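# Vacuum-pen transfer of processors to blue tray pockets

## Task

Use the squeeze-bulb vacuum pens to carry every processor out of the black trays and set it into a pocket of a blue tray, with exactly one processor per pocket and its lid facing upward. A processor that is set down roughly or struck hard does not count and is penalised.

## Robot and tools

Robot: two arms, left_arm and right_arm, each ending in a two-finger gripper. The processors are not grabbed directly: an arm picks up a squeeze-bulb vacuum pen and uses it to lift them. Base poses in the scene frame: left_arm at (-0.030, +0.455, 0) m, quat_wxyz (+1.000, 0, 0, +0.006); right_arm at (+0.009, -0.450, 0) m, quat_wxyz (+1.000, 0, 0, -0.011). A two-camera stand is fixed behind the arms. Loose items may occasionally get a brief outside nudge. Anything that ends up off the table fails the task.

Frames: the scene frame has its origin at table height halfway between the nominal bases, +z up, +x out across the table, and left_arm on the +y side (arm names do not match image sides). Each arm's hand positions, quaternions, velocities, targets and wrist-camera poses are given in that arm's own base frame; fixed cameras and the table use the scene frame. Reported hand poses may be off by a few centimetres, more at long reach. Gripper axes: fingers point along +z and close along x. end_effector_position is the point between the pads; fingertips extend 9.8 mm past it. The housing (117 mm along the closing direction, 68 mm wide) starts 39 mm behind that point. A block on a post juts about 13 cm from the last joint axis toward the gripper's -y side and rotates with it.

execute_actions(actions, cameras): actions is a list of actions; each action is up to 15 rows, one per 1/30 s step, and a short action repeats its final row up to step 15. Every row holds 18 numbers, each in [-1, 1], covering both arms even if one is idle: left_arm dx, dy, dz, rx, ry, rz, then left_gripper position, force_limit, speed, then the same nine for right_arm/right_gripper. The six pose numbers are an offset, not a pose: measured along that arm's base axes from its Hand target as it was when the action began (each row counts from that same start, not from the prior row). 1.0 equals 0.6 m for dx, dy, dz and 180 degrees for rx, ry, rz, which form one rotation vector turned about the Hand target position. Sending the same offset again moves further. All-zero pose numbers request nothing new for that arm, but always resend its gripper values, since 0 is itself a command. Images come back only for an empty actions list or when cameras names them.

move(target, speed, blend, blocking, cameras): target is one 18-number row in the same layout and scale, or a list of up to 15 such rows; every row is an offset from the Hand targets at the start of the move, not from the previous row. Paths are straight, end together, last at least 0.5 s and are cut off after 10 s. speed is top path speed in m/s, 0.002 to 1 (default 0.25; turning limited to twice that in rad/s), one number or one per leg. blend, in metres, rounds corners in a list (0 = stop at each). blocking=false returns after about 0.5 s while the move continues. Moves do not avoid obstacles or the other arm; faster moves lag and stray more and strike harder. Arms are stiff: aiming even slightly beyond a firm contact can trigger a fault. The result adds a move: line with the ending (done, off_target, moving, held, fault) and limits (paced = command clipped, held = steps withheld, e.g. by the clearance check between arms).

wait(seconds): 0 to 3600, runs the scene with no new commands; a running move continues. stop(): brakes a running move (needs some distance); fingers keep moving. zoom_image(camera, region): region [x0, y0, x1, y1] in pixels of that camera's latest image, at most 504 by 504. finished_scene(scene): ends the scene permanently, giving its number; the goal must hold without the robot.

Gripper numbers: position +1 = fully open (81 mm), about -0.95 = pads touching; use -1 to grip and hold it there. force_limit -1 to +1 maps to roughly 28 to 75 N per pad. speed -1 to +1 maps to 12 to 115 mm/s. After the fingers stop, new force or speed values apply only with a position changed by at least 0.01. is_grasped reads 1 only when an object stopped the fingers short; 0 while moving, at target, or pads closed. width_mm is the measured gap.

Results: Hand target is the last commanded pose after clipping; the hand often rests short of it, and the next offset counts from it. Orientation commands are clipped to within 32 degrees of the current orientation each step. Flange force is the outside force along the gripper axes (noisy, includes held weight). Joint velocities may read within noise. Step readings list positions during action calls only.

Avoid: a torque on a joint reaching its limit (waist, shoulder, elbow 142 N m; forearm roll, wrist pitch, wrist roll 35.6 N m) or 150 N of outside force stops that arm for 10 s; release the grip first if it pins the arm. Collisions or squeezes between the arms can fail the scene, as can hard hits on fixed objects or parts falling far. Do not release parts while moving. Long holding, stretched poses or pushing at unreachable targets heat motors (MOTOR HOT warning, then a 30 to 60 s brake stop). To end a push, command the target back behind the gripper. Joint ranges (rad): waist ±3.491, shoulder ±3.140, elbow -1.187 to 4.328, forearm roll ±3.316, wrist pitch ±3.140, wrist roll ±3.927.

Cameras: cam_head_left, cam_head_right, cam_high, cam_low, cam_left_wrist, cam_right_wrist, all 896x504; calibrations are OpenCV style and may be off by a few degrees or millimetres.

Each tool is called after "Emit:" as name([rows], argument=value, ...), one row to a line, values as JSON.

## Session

Emit:
execute_actions(actions=[])

Scene clock: 0.00 s.
left_arm: end_effector_position=(+0.8367, +0.1294, +0.3888) width_mm=80.9 is_grasped=0 end_effector_quat_wxyz=(+0.504, -0.058, +0.704, -0.497) | right_arm: end_effector_position=(+0.2220, -0.2972, +0.1551) width_mm=81.1 is_grasped=0 end_effector_quat_wxyz=(+0.097, +0.464, +0.835, -0.279)
Joint positions: left_arm=[0.428 0.678 0.13 1.817 -1.195 0.266] | right_arm=[-0.138 -0.332 -0.941 0.687 -1.097 0.33]
Joint velocities: within noise
Flange force (N): no reading
Hand target: left_arm +0.8367, +0.1294, +0.3888; +0.504, -0.058, +0.704, -0.497 | right_arm +0.2220, -0.2972, +0.1551; +0.097, +0.464, +0.835, -0.279
Tool commands: left_gripper/position=+0.996 left_gripper/force_limit=+1.0 left_gripper/speed=+1.0 right_gripper/position=+1.0 right_gripper/force_limit=+1.0 right_gripper/speed=+1.0
camera_calibration:
cam_left_wrist: T_world_to_cam=[[-0.49384, -0.58095, -0.64701, 0.73375], [-0.21795, 0.80302, -0.55468, 0.31537], [0.84179, -0.13291, -0.52318, -0.38515]] pos_world=[0.75531, 0.12184, 0.44817]
cam_right_wrist: T_world_to_cam=[[-0.541, 0.71521, -0.44249, 0.40461], [0.68072, 0.68136, 0.26902, 0.02751], [0.4939, -0.15567, -0.85547, 0.07735]] pos_world=[0.16196, -0.29608, 0.23781]

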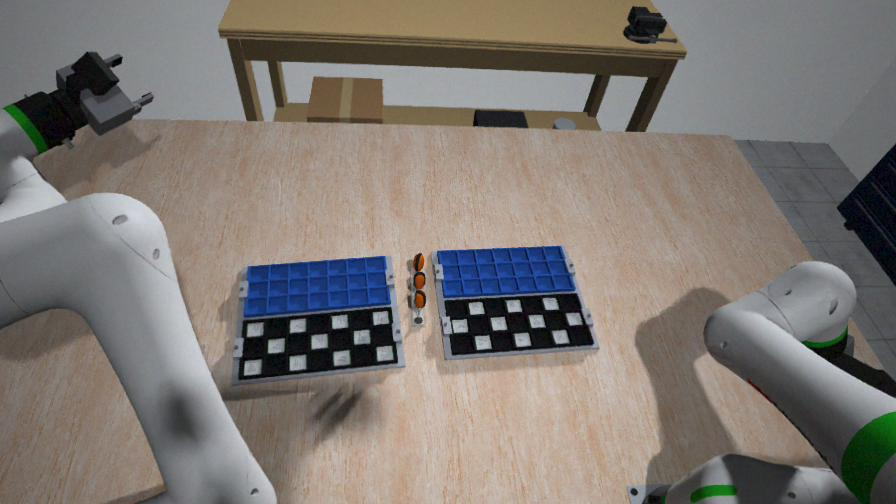

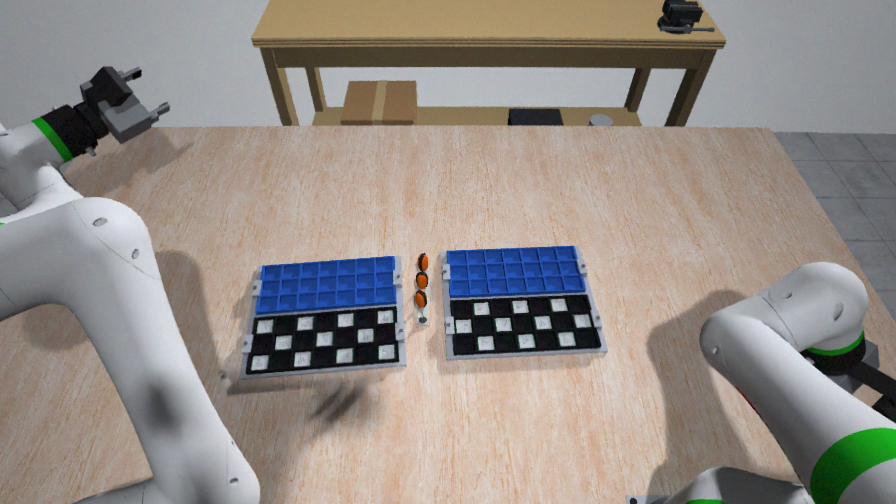

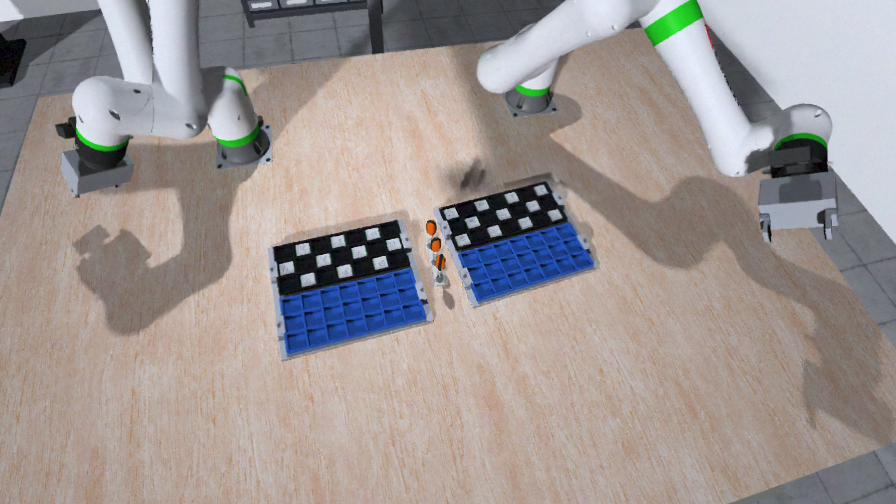

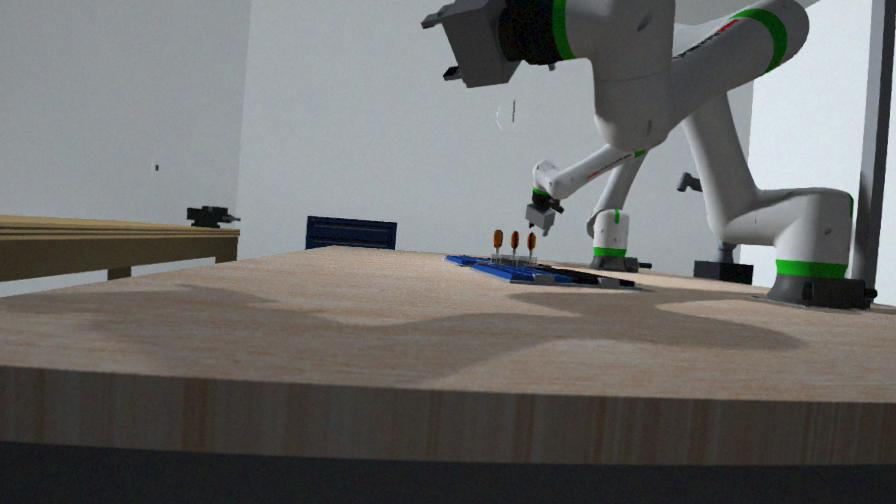

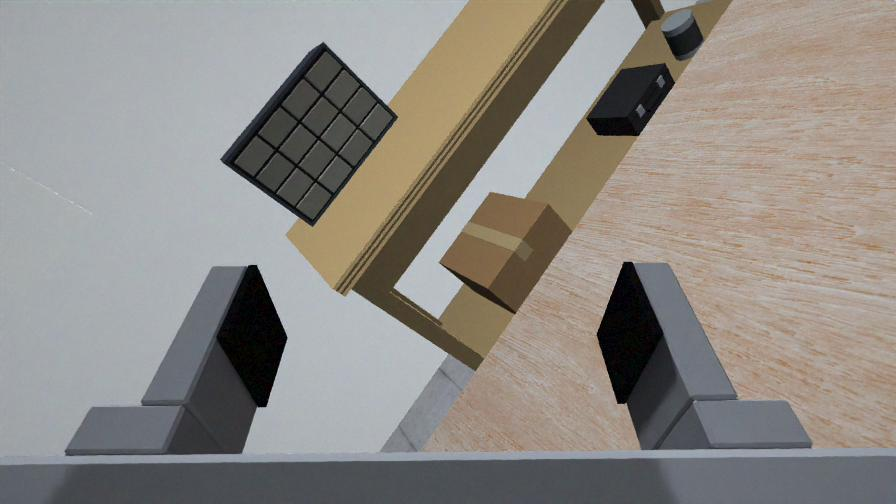

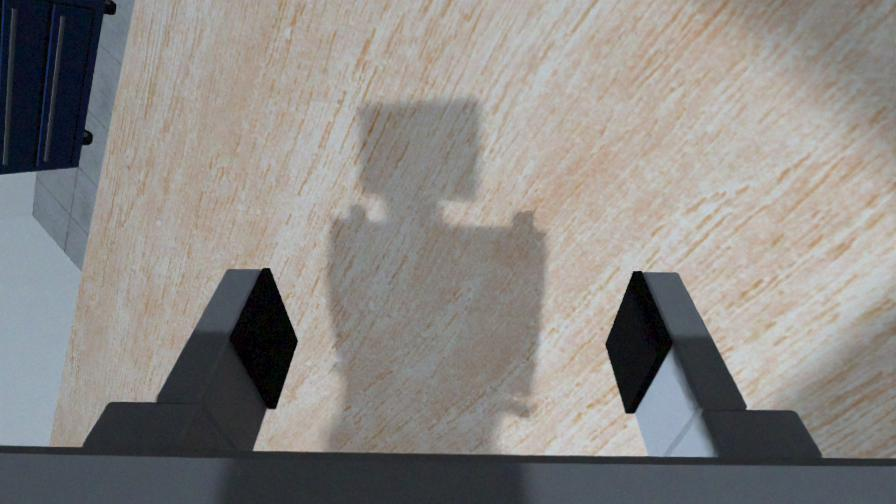

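Emit:
move([
  [-0.35,-0.1,0.1,0.5554,0.0039,-0.4228,0.996,1,1,0.05,0.15,0.325,0.174,-0.0842,-0.1717,1,1,1],
  [-0.82,-0.54,-0.065,0.5554,0.0039,-0.4228,0.996,1,1,0.1077,0.8392,0.325,0.174,-0.0842,-0.1717,1,1,1],
], blend=0.05, speed=[0.35,0.3], cameras=["cam_left_wrist","cam_right_wrist","cam_head_right"])

Scene clock: 21.10 s.
left_arm: end_effector_position=(+0.3447, -0.1946, +0.3498) width_mm=80.9 is_grasped=0 end_effector_quat_wxyz=(+0.000, +0.707, +0.707, +0.000) | right_arm: end_effector_position=(+0.2866, +0.2064, +0.3501) width_mm=81.1 is_grasped=0 end_effector_quat_wxyz=(+0.000, +0.707, +0.707, +0.000)
Joint positions: left_arm=[-0.179 -0.13 -0.019 0 -1.683 0.179] | right_arm=[1.002 -0.241 -0.109 0.001 -1.703 -1.001]
Flange force (N): left_arm=[-0.6 -5.4 1.4] | right_arm=[-1.5 -1.7 1.1]
Hand target: left_arm +0.3447, -0.1946, +0.3498; +0.000, +0.707, +0.707, +0.000 | right_arm +0.2866, +0.2064, +0.3501; +0.000, +0.707, +0.707, +0.000
Off the commanded pose: left_arm 0.000 m, 0 deg | right_arm 0.000 m, 0 deg.
elbow stopped short (left arm): the move would have taken joint 3 (elbow) straighter than the controller allows.
move: done
cam_left_wrist: T_world_to_cam=[[-0.00655, 0.99995, 0.00768, 0.18797], [0.73011, -0.00047, 0.68333, -0.46955], [0.6833, 0.01009, -0.73007, 0.12042]] pos_world=[0.26177, -0.18939, 0.40733]
cam_right_wrist: T_world_to_cam=[[0.01354, 0.99971, -0.01997, -0.19981], [0.74515, 0.00323, 0.66689, -0.42986], [0.66676, -0.02391, -0.74489, 0.17518]] pos_world=[0.20622, 0.20533, 0.41317]
Images, in order (width x height): cam_head_right 896x504, cam_left_wrist 896x504, cam_right_wrist 896x504.

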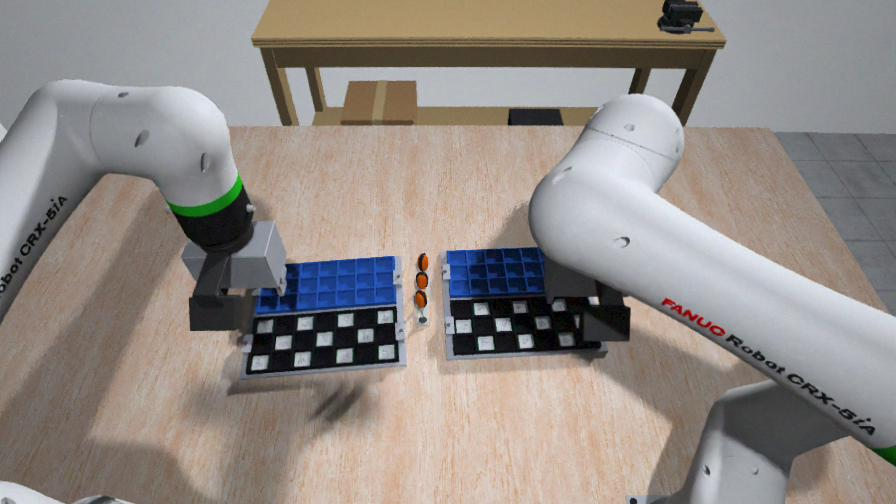

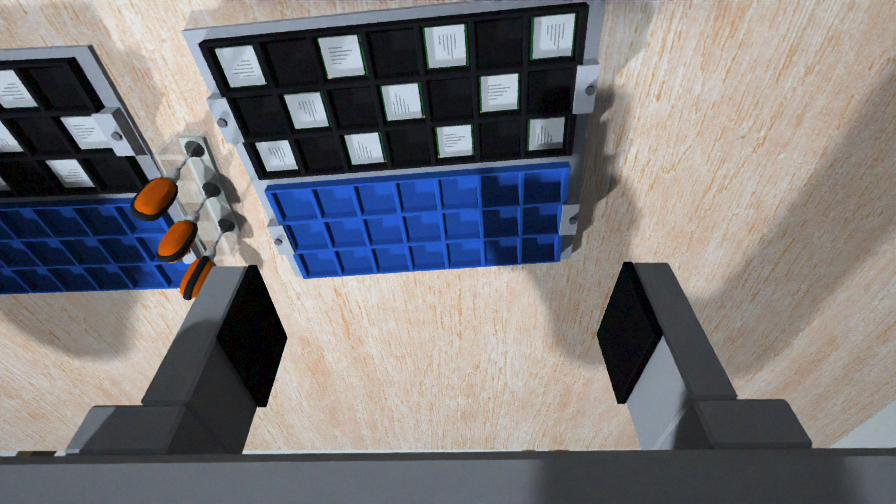

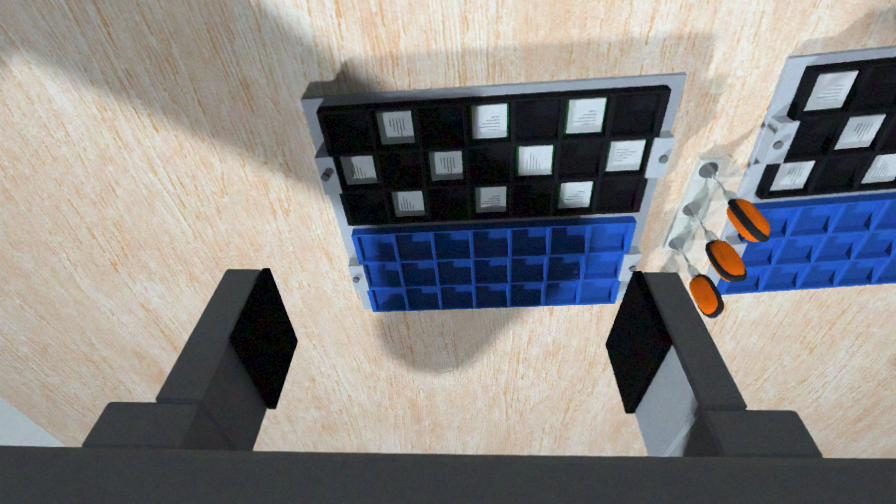

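Emit:
zoom_image(camera="cam_left_wrist", region=[120, 120, 260, 310])

Emit:
zoom_image(camera="cam_right_wrist", region=[640, 140, 780, 330])

Emit:
zoom_image(camera="cam_left_wrist", region=[180, 0, 620, 290])

Emit:
zoom_image(camera="cam_right_wrist", region=[290, 60, 700, 330])

Scaled by 2.653 from the camera's image (finer frame: 1280x720).

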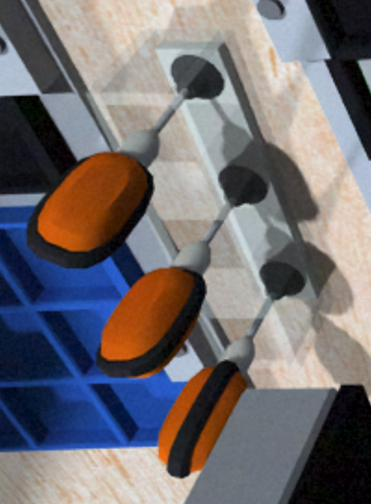

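Scaled by 2.653 from the camera's image (finer frame: 1280x720).

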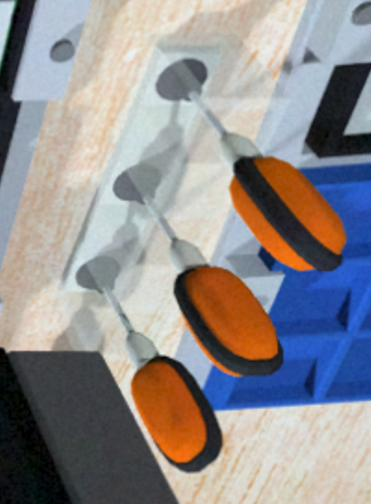

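Scaled by 1.145 from the camera's image (finer frame: 1280x720).

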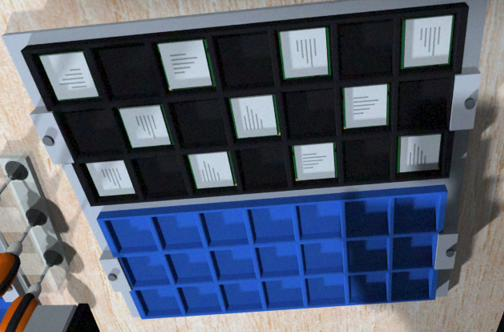

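Scaled by 1.229 from the camera's image (finer frame: 1280x720).

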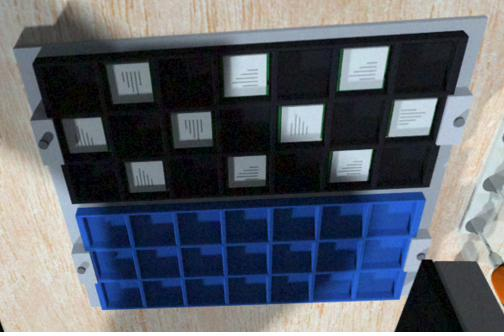

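Emit:
move(target=[0.424,-0.432,-0.283,0,0,-0.222,0.3,1,1,0.25,0.2,-0.2,0,0,0.239,0.3,1,1], speed=0.3, cameras=["cam_left_wrist","cam_right_wrist"])

Emit:
zoom_image(camera="cam_left_wrist", region=[320, 0, 560, 200])

Emit:
zoom_image(camera="cam_right_wrist", region=[320, 0, 800, 300])

Scene clock: 86.50 s.
left_arm: end_effector_position=(+0.5991, -0.4538, +0.1800) width_mm=52.0 is_grasped=0 end_effector_quat_wxyz=(+0.000, +0.906, +0.423, +0.000) | right_arm: end_effector_position=(+0.4366, +0.3264, +0.2301) width_mm=51.9 is_grasped=0 end_effector_quat_wxyz=(+0.000, +0.398, +0.917, +0.000)
Joint positions: left_arm=[-0.474 0.86 0.9 0 -1.611 -0.223] | right_arm=[0.883 0.256 0.111 0 -1.426 -0.132]
Flange force (N): left_arm=[-2.8 -21.7 0.1] | right_arm=[0.1 -5.0 -0.4]
Hand target: left_arm +0.5991, -0.4538, +0.1800; +0.000, +0.906, +0.423, +0.000 | right_arm +0.4366, +0.3264, +0.2301; +0.000, +0.398, +0.917, +0.000
Off the commanded pose: left_arm 0.000 m, 0 deg | right_arm 0.000 m, 0 deg.
move: done
cam_left_wrist: T_world_to_cam=[[0.63729, 0.77059, 0.00771, -0.03971], [0.55926, -0.46935, 0.68333, -0.6498], [0.53018, -0.43117, -0.73007, -0.28327]] pos_world=[0.5389, -0.39653, 0.23753]
cam_right_wrist: T_world_to_cam=[[-0.67211, 0.74018, -0.02004, 0.05986], [0.54263, 0.51078, 0.66683, -0.53918], [0.50381, 0.43731, -0.74494, -0.09071]] pos_world=[0.37851, 0.27077, 0.29317]

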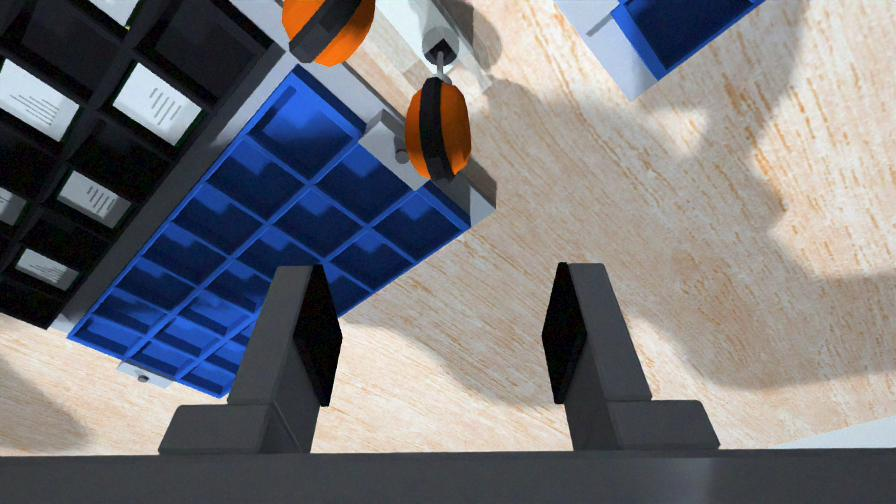

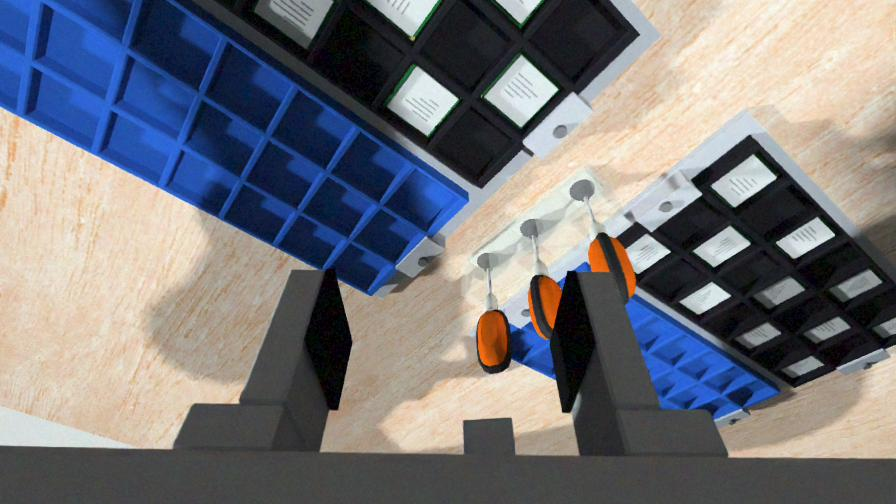

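Scaled by 2.100 from the camera's image (finer frame: 1280x720).

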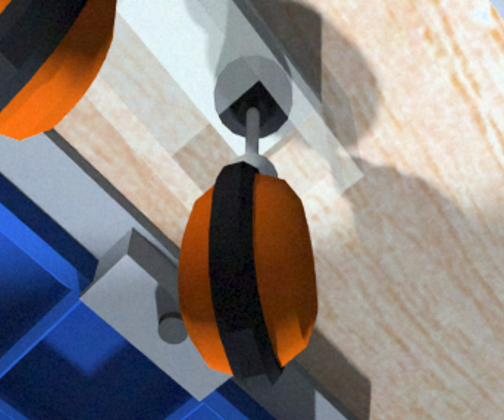

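Scaled by 1.050 from the camera's image (finer frame: 1280x720).

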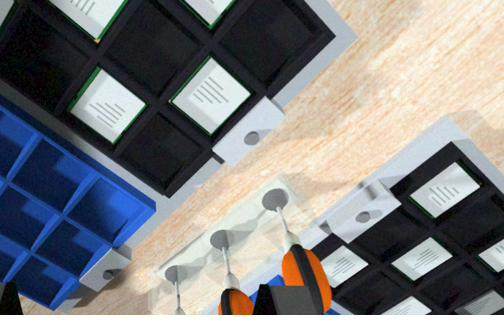

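Emit:
move([
  [-0.0045,-0.0015,-0.08,0,0,0.083,0.3,-1,1,0,0,0,0,0,0,0.3,1,1],
  [-0.0045,-0.0015,-0.155,0,0,0.083,0.3,-1,1,0,0,0,0,0,0,0.3,1,1],
], speed=0.12, blend=[0.01,0], cameras=["cam_left_wrist","cam_right_wrist"])

Emit:
zoom_image(camera="cam_left_wrist", region=[240, 60, 640, 460])

Emit:
zoom_image(camera="cam_right_wrist", region=[540, 160, 680, 320])

Scene clock: 107.20 s.
left_arm: end_effector_position=(+0.5964, -0.4547, +0.0870) width_mm=52.0 is_grasped=0 end_effector_quat_wxyz=(+0.000, +0.843, +0.537, +0.000) | right_arm: end_effector_position=(+0.4366, +0.3264, +0.2301) width_mm=52.0 is_grasped=0 end_effector_quat_wxyz=(+0.000, +0.398, +0.917, +0.000)
Joint positions: left_arm=[-0.477 0.875 0.709 0 -1.405 0.041] | right_arm=[0.883 0.256 0.111 0 -1.426 -0.132]
Flange force (N): left_arm=[2.2 -18.2 -3.3] | right_arm=[0.3 -5.2 -0.1]
Hand target: left_arm +0.5964, -0.4547, +0.0870; +0.000, +0.843, +0.537, +0.000 | right_arm +0.4366, +0.3264, +0.2301; +0.000, +0.398, +0.917, +0.000
Off the commanded pose: left_arm 0.000 m, 0 deg | right_arm 0.000 m, 0 deg.
move: done
cam_left_wrist: T_world_to_cam=[[0.41704, 0.90885, 0.00783, 0.15762], [0.66135, -0.30935, 0.68332, -0.5733], [0.62346, -0.27979, -0.73008, -0.33693]] pos_world=[0.52348, -0.41488, 0.14453]
cam_right_wrist: T_world_to_cam=[[-0.67211, 0.74018, -0.02004, 0.05986], [0.54263, 0.51078, 0.66683, -0.53918], [0.50381, 0.43731, -0.74494, -0.09071]] pos_world=[0.37851, 0.27077, 0.29317]

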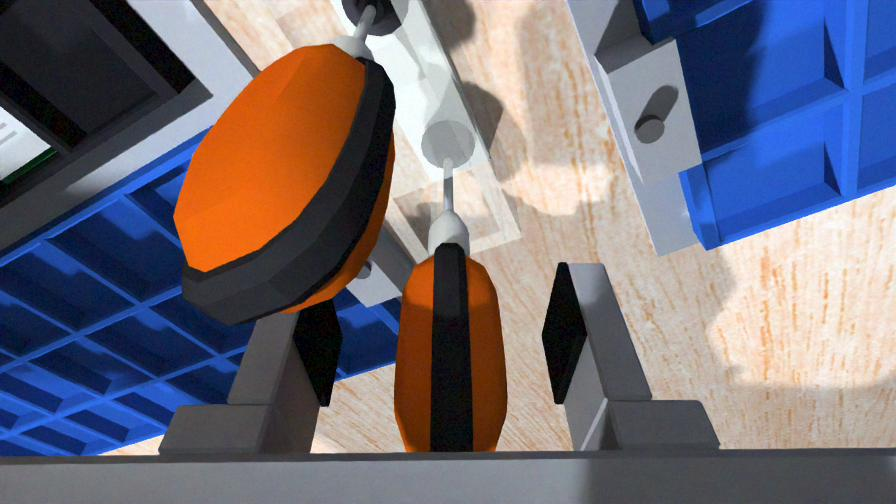

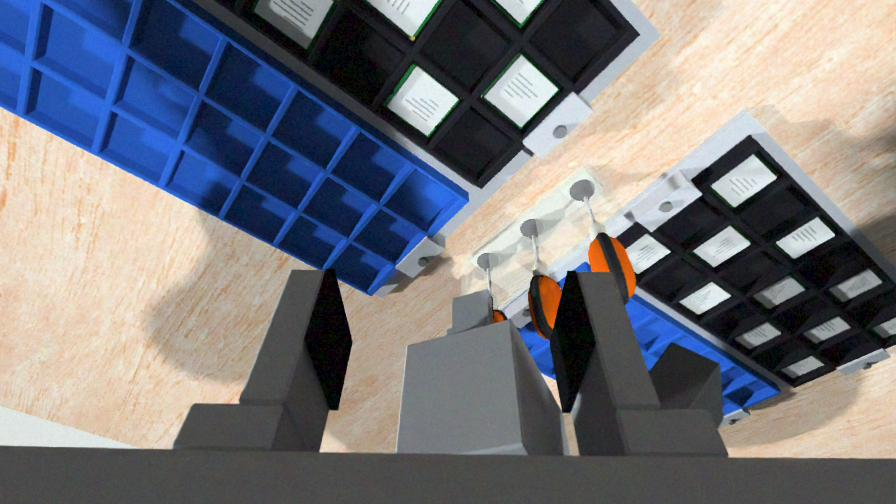

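Scaled by 1.260 from the camera's image (finer frame: 1280x720).

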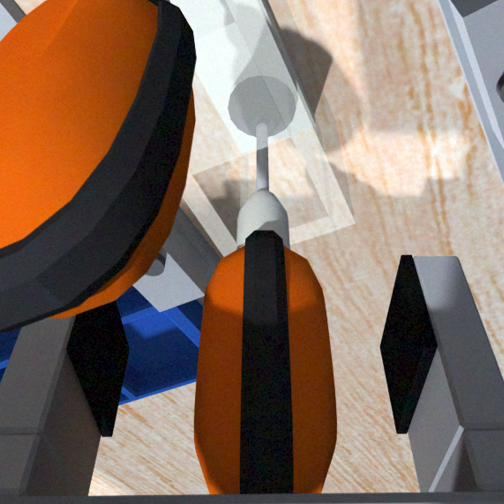

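Scaled by 3.150 from the camera's image (finer frame: 1280x720).

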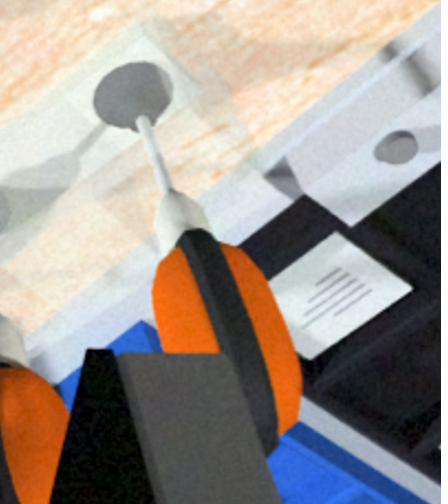

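Emit:
move([
  [0.0013,0.0027,0,0,0,0,0.3,-1,-0.5,0,0,0,0,0,0,0.3,1,1],
  [0.0013,0.0027,0,0,0,0,-1,-1,-0.5,0,0,0,0,0,0,0.2,1,1],
  [0.0013,0.0027,0.1217,0,0,0,-1,-1,-0.5,0,0,0,0,0,0,0.2,1,1],
  [-0.1882,0.5968,0.1217,0,0,0.165,-1,-1,-0.5,0.023,0.15,-0.067,0,0,0.15,0.2,1,1],
  [-0.1882,0.5968,0.0633,0,0,0.165,-1,-1,-0.5,0.023,0.243,-0.067,0,0,0.15,0.2,1,1],
], speed=[0.05,0.1,0.1,0.25,0.15], blend=[0,0,0.01,0.01,0], cameras=["cam_left_wrist","cam_right_wrist"])

Emit:
zoom_image(camera="cam_left_wrist", region=[340, 20, 580, 220])

Emit:
zoom_image(camera="cam_right_wrist", region=[320, 0, 640, 250])

Scene clock: 133.17 s.
left_arm: end_effector_position=(+0.4835, -0.0966, +0.1250) width_mm=9.4 is_grasped=1 end_effector_quat_wxyz=(+0.000, +0.678, +0.735, +0.000) | right_arm: end_effector_position=(+0.4504, +0.4721, +0.1899) width_mm=47.8 is_grasped=0 end_effector_quat_wxyz=(+0.000, +0.173, +0.985, +0.000)
Joint positions: left_arm=[0.07 0.201 -0.211 0 -1.159 0.012] | right_arm=[1.01 0.546 0.416 0 -1.44 0.213]
Flange force (N): left_arm=[-0.5 -7.4 -2.3] | right_arm=[3.8 -9.2 0.2]
Hand target: left_arm +0.4835, -0.0966, +0.1250; +0.000, +0.678, +0.735, +0.000 | right_arm +0.4504, +0.4722, +0.1899; +0.000, +0.173, +0.985, +0.000
Off the commanded pose: left_arm 0.000 m, 0 deg | right_arm 0.000 m, 0 deg.
move: done
cam_left_wrist: T_world_to_cam=[[-0.08807, 0.99608, 0.00771, 0.13167], [0.72771, 0.05906, 0.68334, -0.41027], [0.68021, 0.06579, -0.73006, -0.13261]] pos_world=[0.40036, -0.0982, 0.18253]
cam_right_wrist: T_world_to_cam=[[-0.93487, 0.35443, -0.02005, 0.26085], [0.25163, 0.70144, 0.66683, -0.5533], [0.25041, 0.61836, -0.74494, -0.16272]] pos_world=[0.42384, 0.39627, 0.25297]

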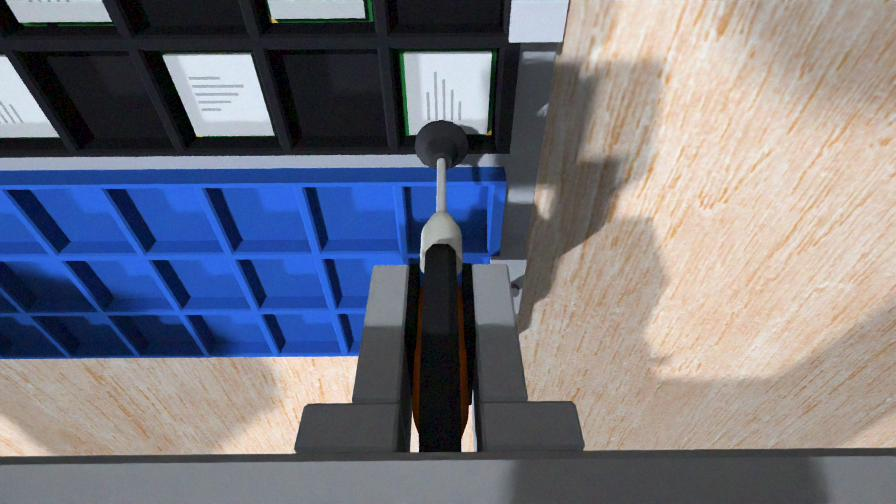

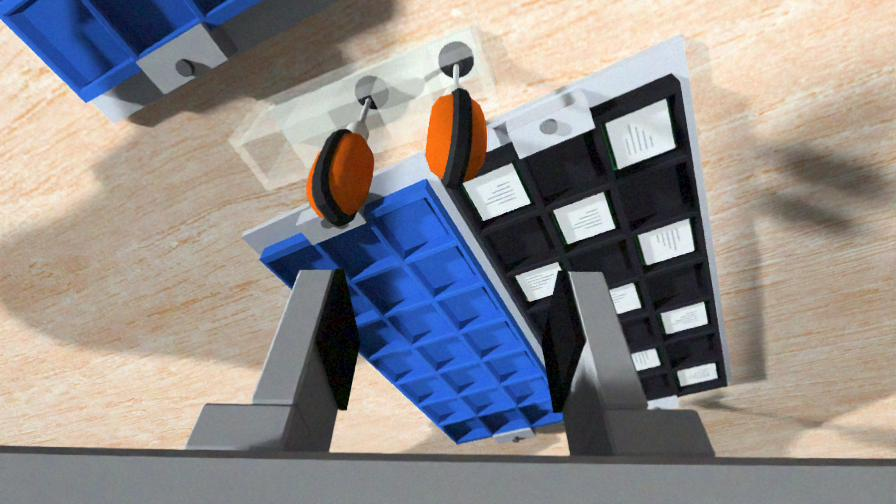

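Scaled by 2.100 from the camera's image (finer frame: 1280x720).

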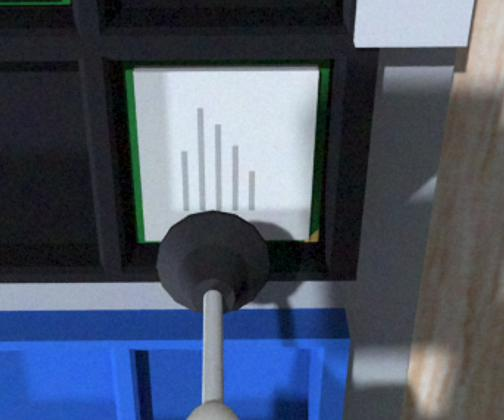

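Scaled by 1.575 from the camera's image (finer frame: 1280x720).

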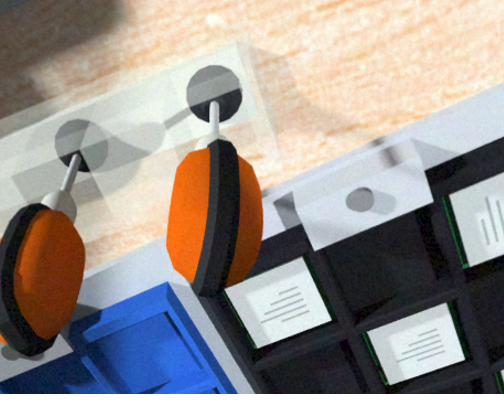

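Emit:
move([
  [-0.0098,0.0042,-0.03,0,0,0,-1,-1,-0.5,-0.0047,0.0018,-0.1,0,0,-0.047,-0.08,-1,1],
], speed=0.12, cameras=["cam_left_wrist","cam_right_wrist"])

Emit:
zoom_image(camera="cam_left_wrist", region=[350, 60, 550, 220])

Emit:
zoom_image(camera="cam_right_wrist", region=[300, 60, 620, 420])

Scene clock: 153.33 s.
left_arm: end_effector_position=(+0.4776, -0.0941, +0.1070) width_mm=9.4 is_grasped=1 end_effector_quat_wxyz=(+0.000, +0.678, +0.735, +0.000) | right_arm: end_effector_position=(+0.4476, +0.4733, +0.1299) width_mm=36.2 is_grasped=0 end_effector_quat_wxyz=(+0.000, +0.245, +0.969, +0.000)
Joint positions: left_arm=[0.076 0.205 -0.252 0 -1.114 0.006] | right_arm=[1.014 0.573 0.315 0 -1.312 0.061]
Flange force (N): left_arm=[-0.7 -7.5 -3.1] | right_arm=[1.5 -6.2 -1.9]
Hand target: left_arm +0.4776, -0.0941, +0.1070; +0.000, +0.678, +0.735, +0.000 | right_arm +0.4476, +0.4732, +0.1299; +0.000, +0.245, +0.969, +0.000
Off the commanded pose: left_arm 0.000 m, 0 deg | right_arm 0.000 m, 0 deg.
move: done
cam_left_wrist: T_world_to_cam=[[-0.088, 0.99609, 0.00778, 0.12876], [0.72772, 0.05896, 0.68334, -0.39391], [0.68021, 0.06579, -0.73006, -0.14197]] pos_world=[0.39456, -0.0957, 0.16453]
cam_right_wrist: T_world_to_cam=[[-0.87259, 0.48806, -0.01993, 0.16549], [0.35208, 0.6567, 0.66692, -0.53712], [0.33858, 0.57493, -0.74486, -0.22628]] pos_world=[0.41013, 0.40205, 0.19297]

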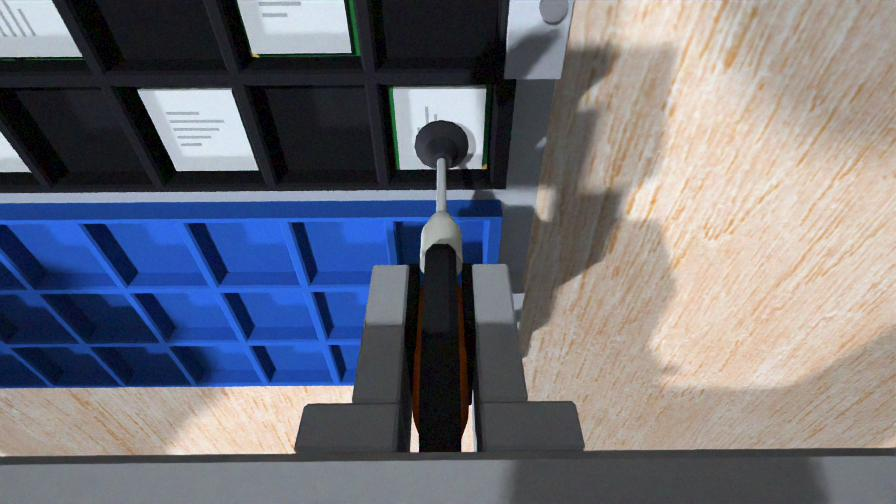

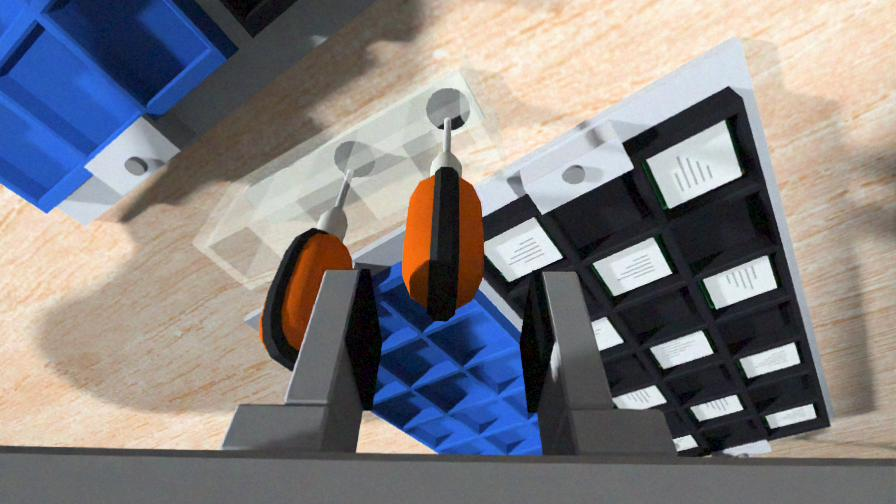

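Scaled by 2.520 from the camera's image (finer frame: 1280x720).

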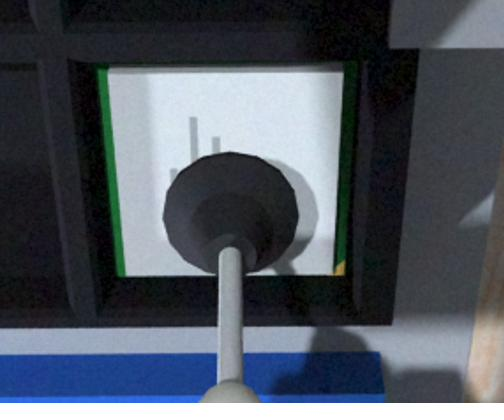

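Scaled by 1.400 from the camera's image (finer frame: 1280x720).

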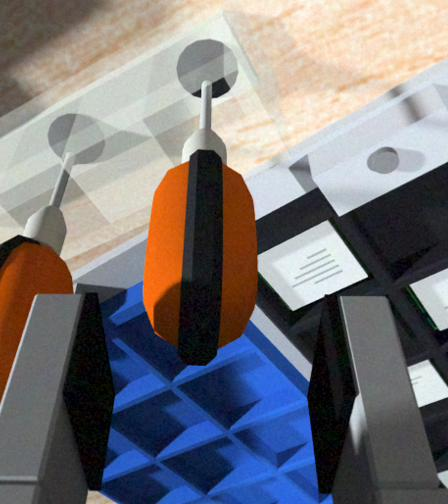

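Emit:
move([
  [0.0013,-0.0003,-0.0217,0,0,0,-1,-1,-0.5,0.0022,-0.0012,-0.0582,0,0,0,-0.14,-1,0],
  [0.0013,-0.0003,-0.0258,0,0,0,-1,-1,-0.5,0.0022,-0.0012,-0.0715,0,0,0,-0.14,-1,0],
  [0.0013,-0.0003,-0.0258,0,0,0,-0.7,-1,-0.7,0.0022,-0.0012,-0.0715,0,0,0,-1,-1,-0.5],
  [0.0013,-0.0003,0.025,0,0,0,-0.7,-1,-0.7,0.0022,-0.0012,0.05,0,0,0,-1,-1,-0.5],
  [0.0998,0.0078,0.025,0,0,0,-0.7,-1,-0.7,0.0467,-0.2233,0.05,0,0,-0.3228,-1,-1,-0.5],
  [0.0998,0.0078,-0.0058,0,0,0,-0.7,-1,-0.7,0.0467,-0.2233,-0.0165,0,0,-0.3228,-1,-1,-0.5],
], speed=[0.08,0.03,0.05,0.08,0.3,0.08], blend=[0,0,0,0.006,0.006,0], cameras=["cam_left_wrist","cam_right_wrist"])

Emit:
zoom_image(camera="cam_left_wrist", region=[340, 40, 580, 240])

Emit:
zoom_image(camera="cam_right_wrist", region=[350, 60, 550, 220])

Scene clock: 190.03 s.
left_arm: end_effector_position=(+0.5375, -0.0894, +0.1035) width_mm=10.5 is_grasped=0 end_effector_quat_wxyz=(+0.000, +0.678, +0.735, +0.000) | right_arm: end_effector_position=(+0.4756, +0.3393, +0.1200) width_mm=9.4 is_grasped=1 end_effector_quat_wxyz=(+0.000, +0.685, +0.728, +0.000)
Joint positions: left_arm=[0.076 0.343 -0.084 0 -1.145 0.006] | right_arm=[0.844 0.418 0.062 0.001 -1.214 -0.784]
Flange force (N): left_arm=[-0.1 -8.7 -3.3] | right_arm=[-3.1 -4.7 -1.3]
Hand target: left_arm +0.5375, -0.0894, +0.1035; +0.000, +0.678, +0.735, +0.000 | right_arm +0.4756, +0.3393, +0.1200; +0.000, +0.685, +0.728, +0.000
Off the commanded pose: left_arm 0.000 m, 0 deg | right_arm 0.000 m, 0 deg.
move: done
cam_left_wrist: T_world_to_cam=[[-0.08807, 0.99608, 0.00771, 0.12942], [0.72771, 0.05906, 0.68334, -0.4353], [0.68021, 0.06579, -0.73006, -0.18551]] pos_world=[0.45436, -0.091, 0.16103]
cam_right_wrist: T_world_to_cam=[[-0.04672, 0.99871, -0.02, -0.31081], [0.74365, 0.04814, 0.66684, -0.43219], [0.66694, 0.01628, -0.74494, -0.13279]] pos_world=[0.39544, 0.33337, 0.18307]

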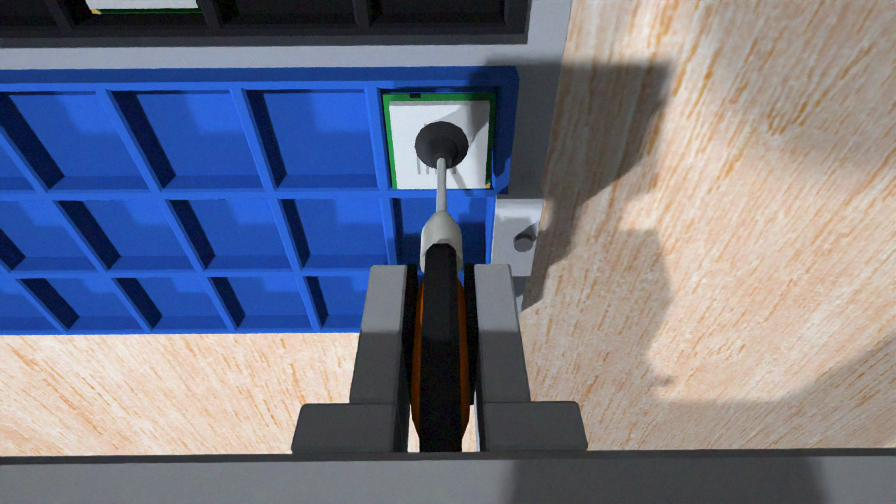

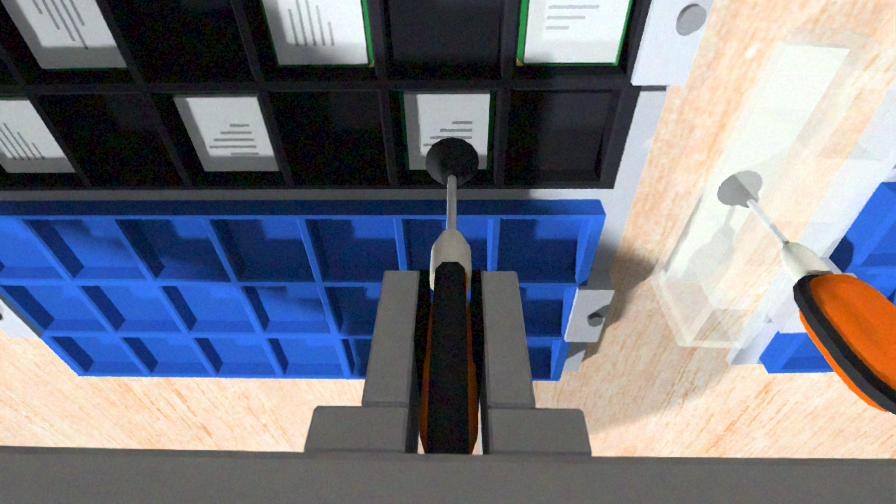

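Scaled by 2.100 from the camera's image (finer frame: 1280x720).

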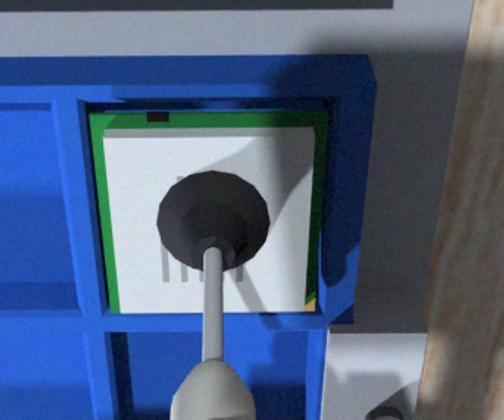

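Scaled by 2.520 from the camera's image (finer frame: 1280x720).

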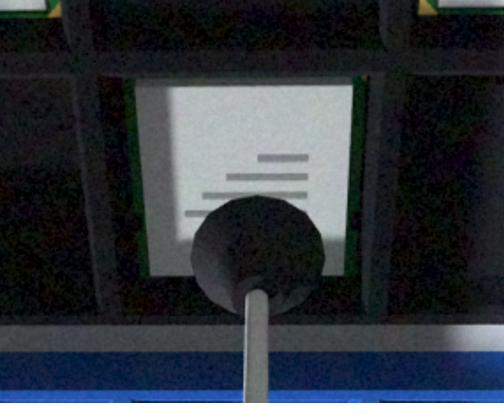

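Emit:
move([
  [0.0013,0,-0.0158,0,0,0,-0.7,-1,-0.7,0.0012,-0.004,-0.0417,0,0,0,-1,-1,-0.7],
  [0.0013,0,-0.02,0,0,0,-0.7,-1,-0.7,0.0012,-0.004,-0.0467,0,0,0,-1,-1,-0.7],
  [0.0013,0,-0.02,0,0,0,-1,-1,-0.7,0.0012,-0.004,-0.0467,0,0,0,-0.7,-1,-0.7],
  [0.0013,0,0.0192,0,0,0,-1,-1,-0.7,0.0012,-0.004,0.0033,0,0,0,-0.7,-1,-0.7],
  [-0.0863,-0.1585,0.0192,0,0,0,-1,-1,-0.7,0.0998,0.002,0.0033,0,0,0,-0.7,-1,-0.7],
  [-0.0863,-0.1585,0.0058,0,0,0,-1,-1,-0.7,0.0998,0.002,-0.0275,0,0,0,-0.7,-1,-0.7],
], speed=[0.06,0.02,0.05,0.08,0.2,0.08], blend=[0,0,0,0.006,0.006,0], cameras=["cam_left_wrist","cam_right_wrist"])

Emit:
zoom_image(camera="cam_left_wrist", region=[350, 60, 550, 220])

Emit:
zoom_image(camera="cam_right_wrist", region=[340, 40, 580, 240])

Scene clock: 212.60 s.
left_arm: end_effector_position=(+0.4857, -0.1845, +0.1070) width_mm=9.3 is_grasped=1 end_effector_quat_wxyz=(+0.000, +0.678, +0.735, +0.000) | right_arm: end_effector_position=(+0.5355, +0.3405, +0.1035) width_mm=10.5 is_grasped=0 end_effector_quat_wxyz=(+0.000, +0.685, +0.728, +0.000)
Joint positions: left_arm=[-0.11 0.281 -0.157 0 -1.134 0.192] | right_arm=[0.773 0.551 0.217 0.001 -1.236 -0.712]
Flange force (N): left_arm=[1.7 -8.9 -3.1] | right_arm=[-3.8 -6.3 -1.3]
Hand target: left_arm +0.4857, -0.1845, +0.1070; +0.000, +0.678, +0.735, +0.000 | right_arm +0.5355, +0.3405, +0.1035; +0.000, +0.685, +0.728, +0.000
Off the commanded pose: left_arm 0.000 m, 0 deg | right_arm 0.000 m, 0 deg.
move: done
cam_left_wrist: T_world_to_cam=[[-0.08807, 0.99608, 0.00771, 0.21956], [0.72771, 0.05906, 0.68334, -0.39446], [0.68021, 0.06579, -0.73006, -0.14153]] pos_world=[0.40266, -0.1861, 0.16453]
cam_right_wrist: T_world_to_cam=[[-0.04672, 0.99871, -0.02, -0.30954], [0.74365, 0.04814, 0.66684, -0.46579], [0.66694, 0.01628, -0.74494, -0.18505]] pos_world=[0.45534, 0.33457, 0.16657]

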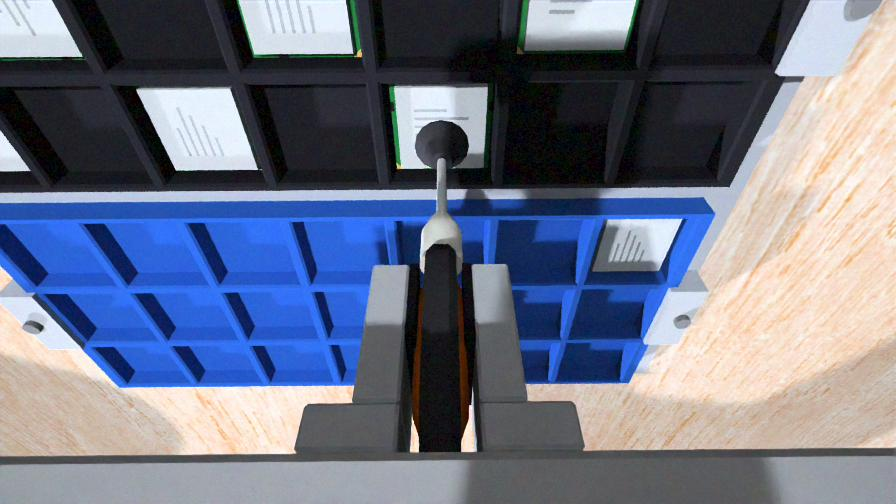

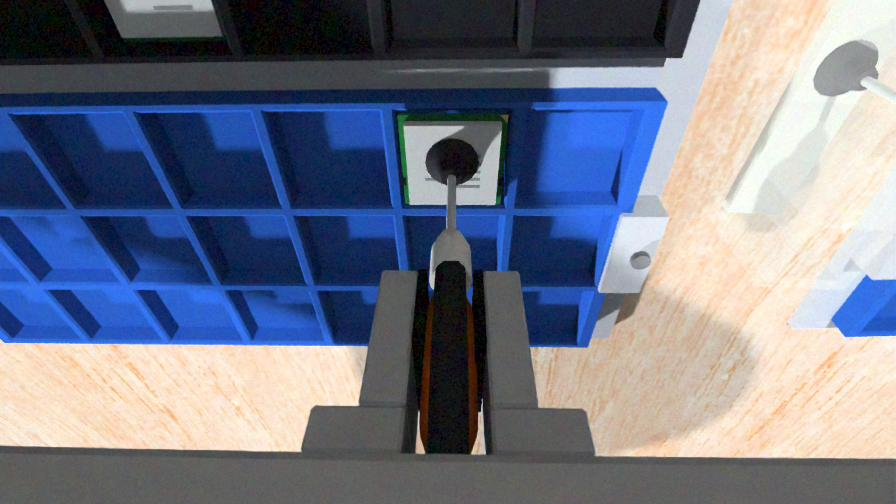

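Scaled by 2.520 from the camera's image (finer frame: 1280x720).

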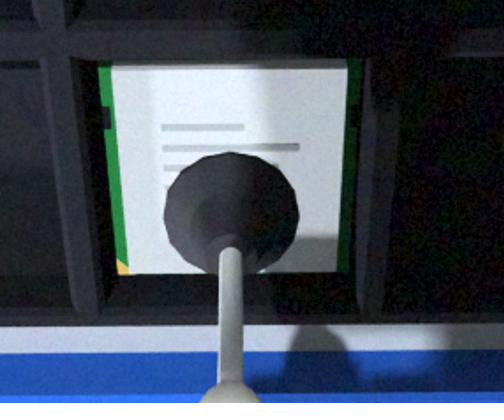

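Scaled by 2.100 from the camera's image (finer frame: 1280x720).

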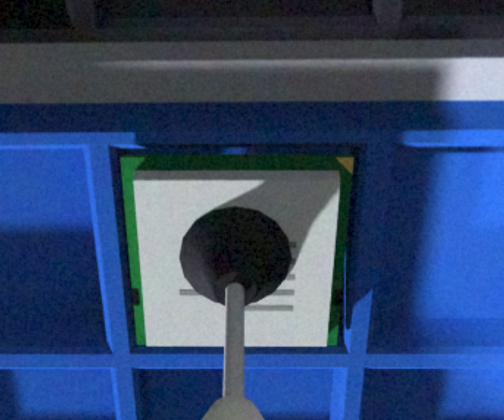

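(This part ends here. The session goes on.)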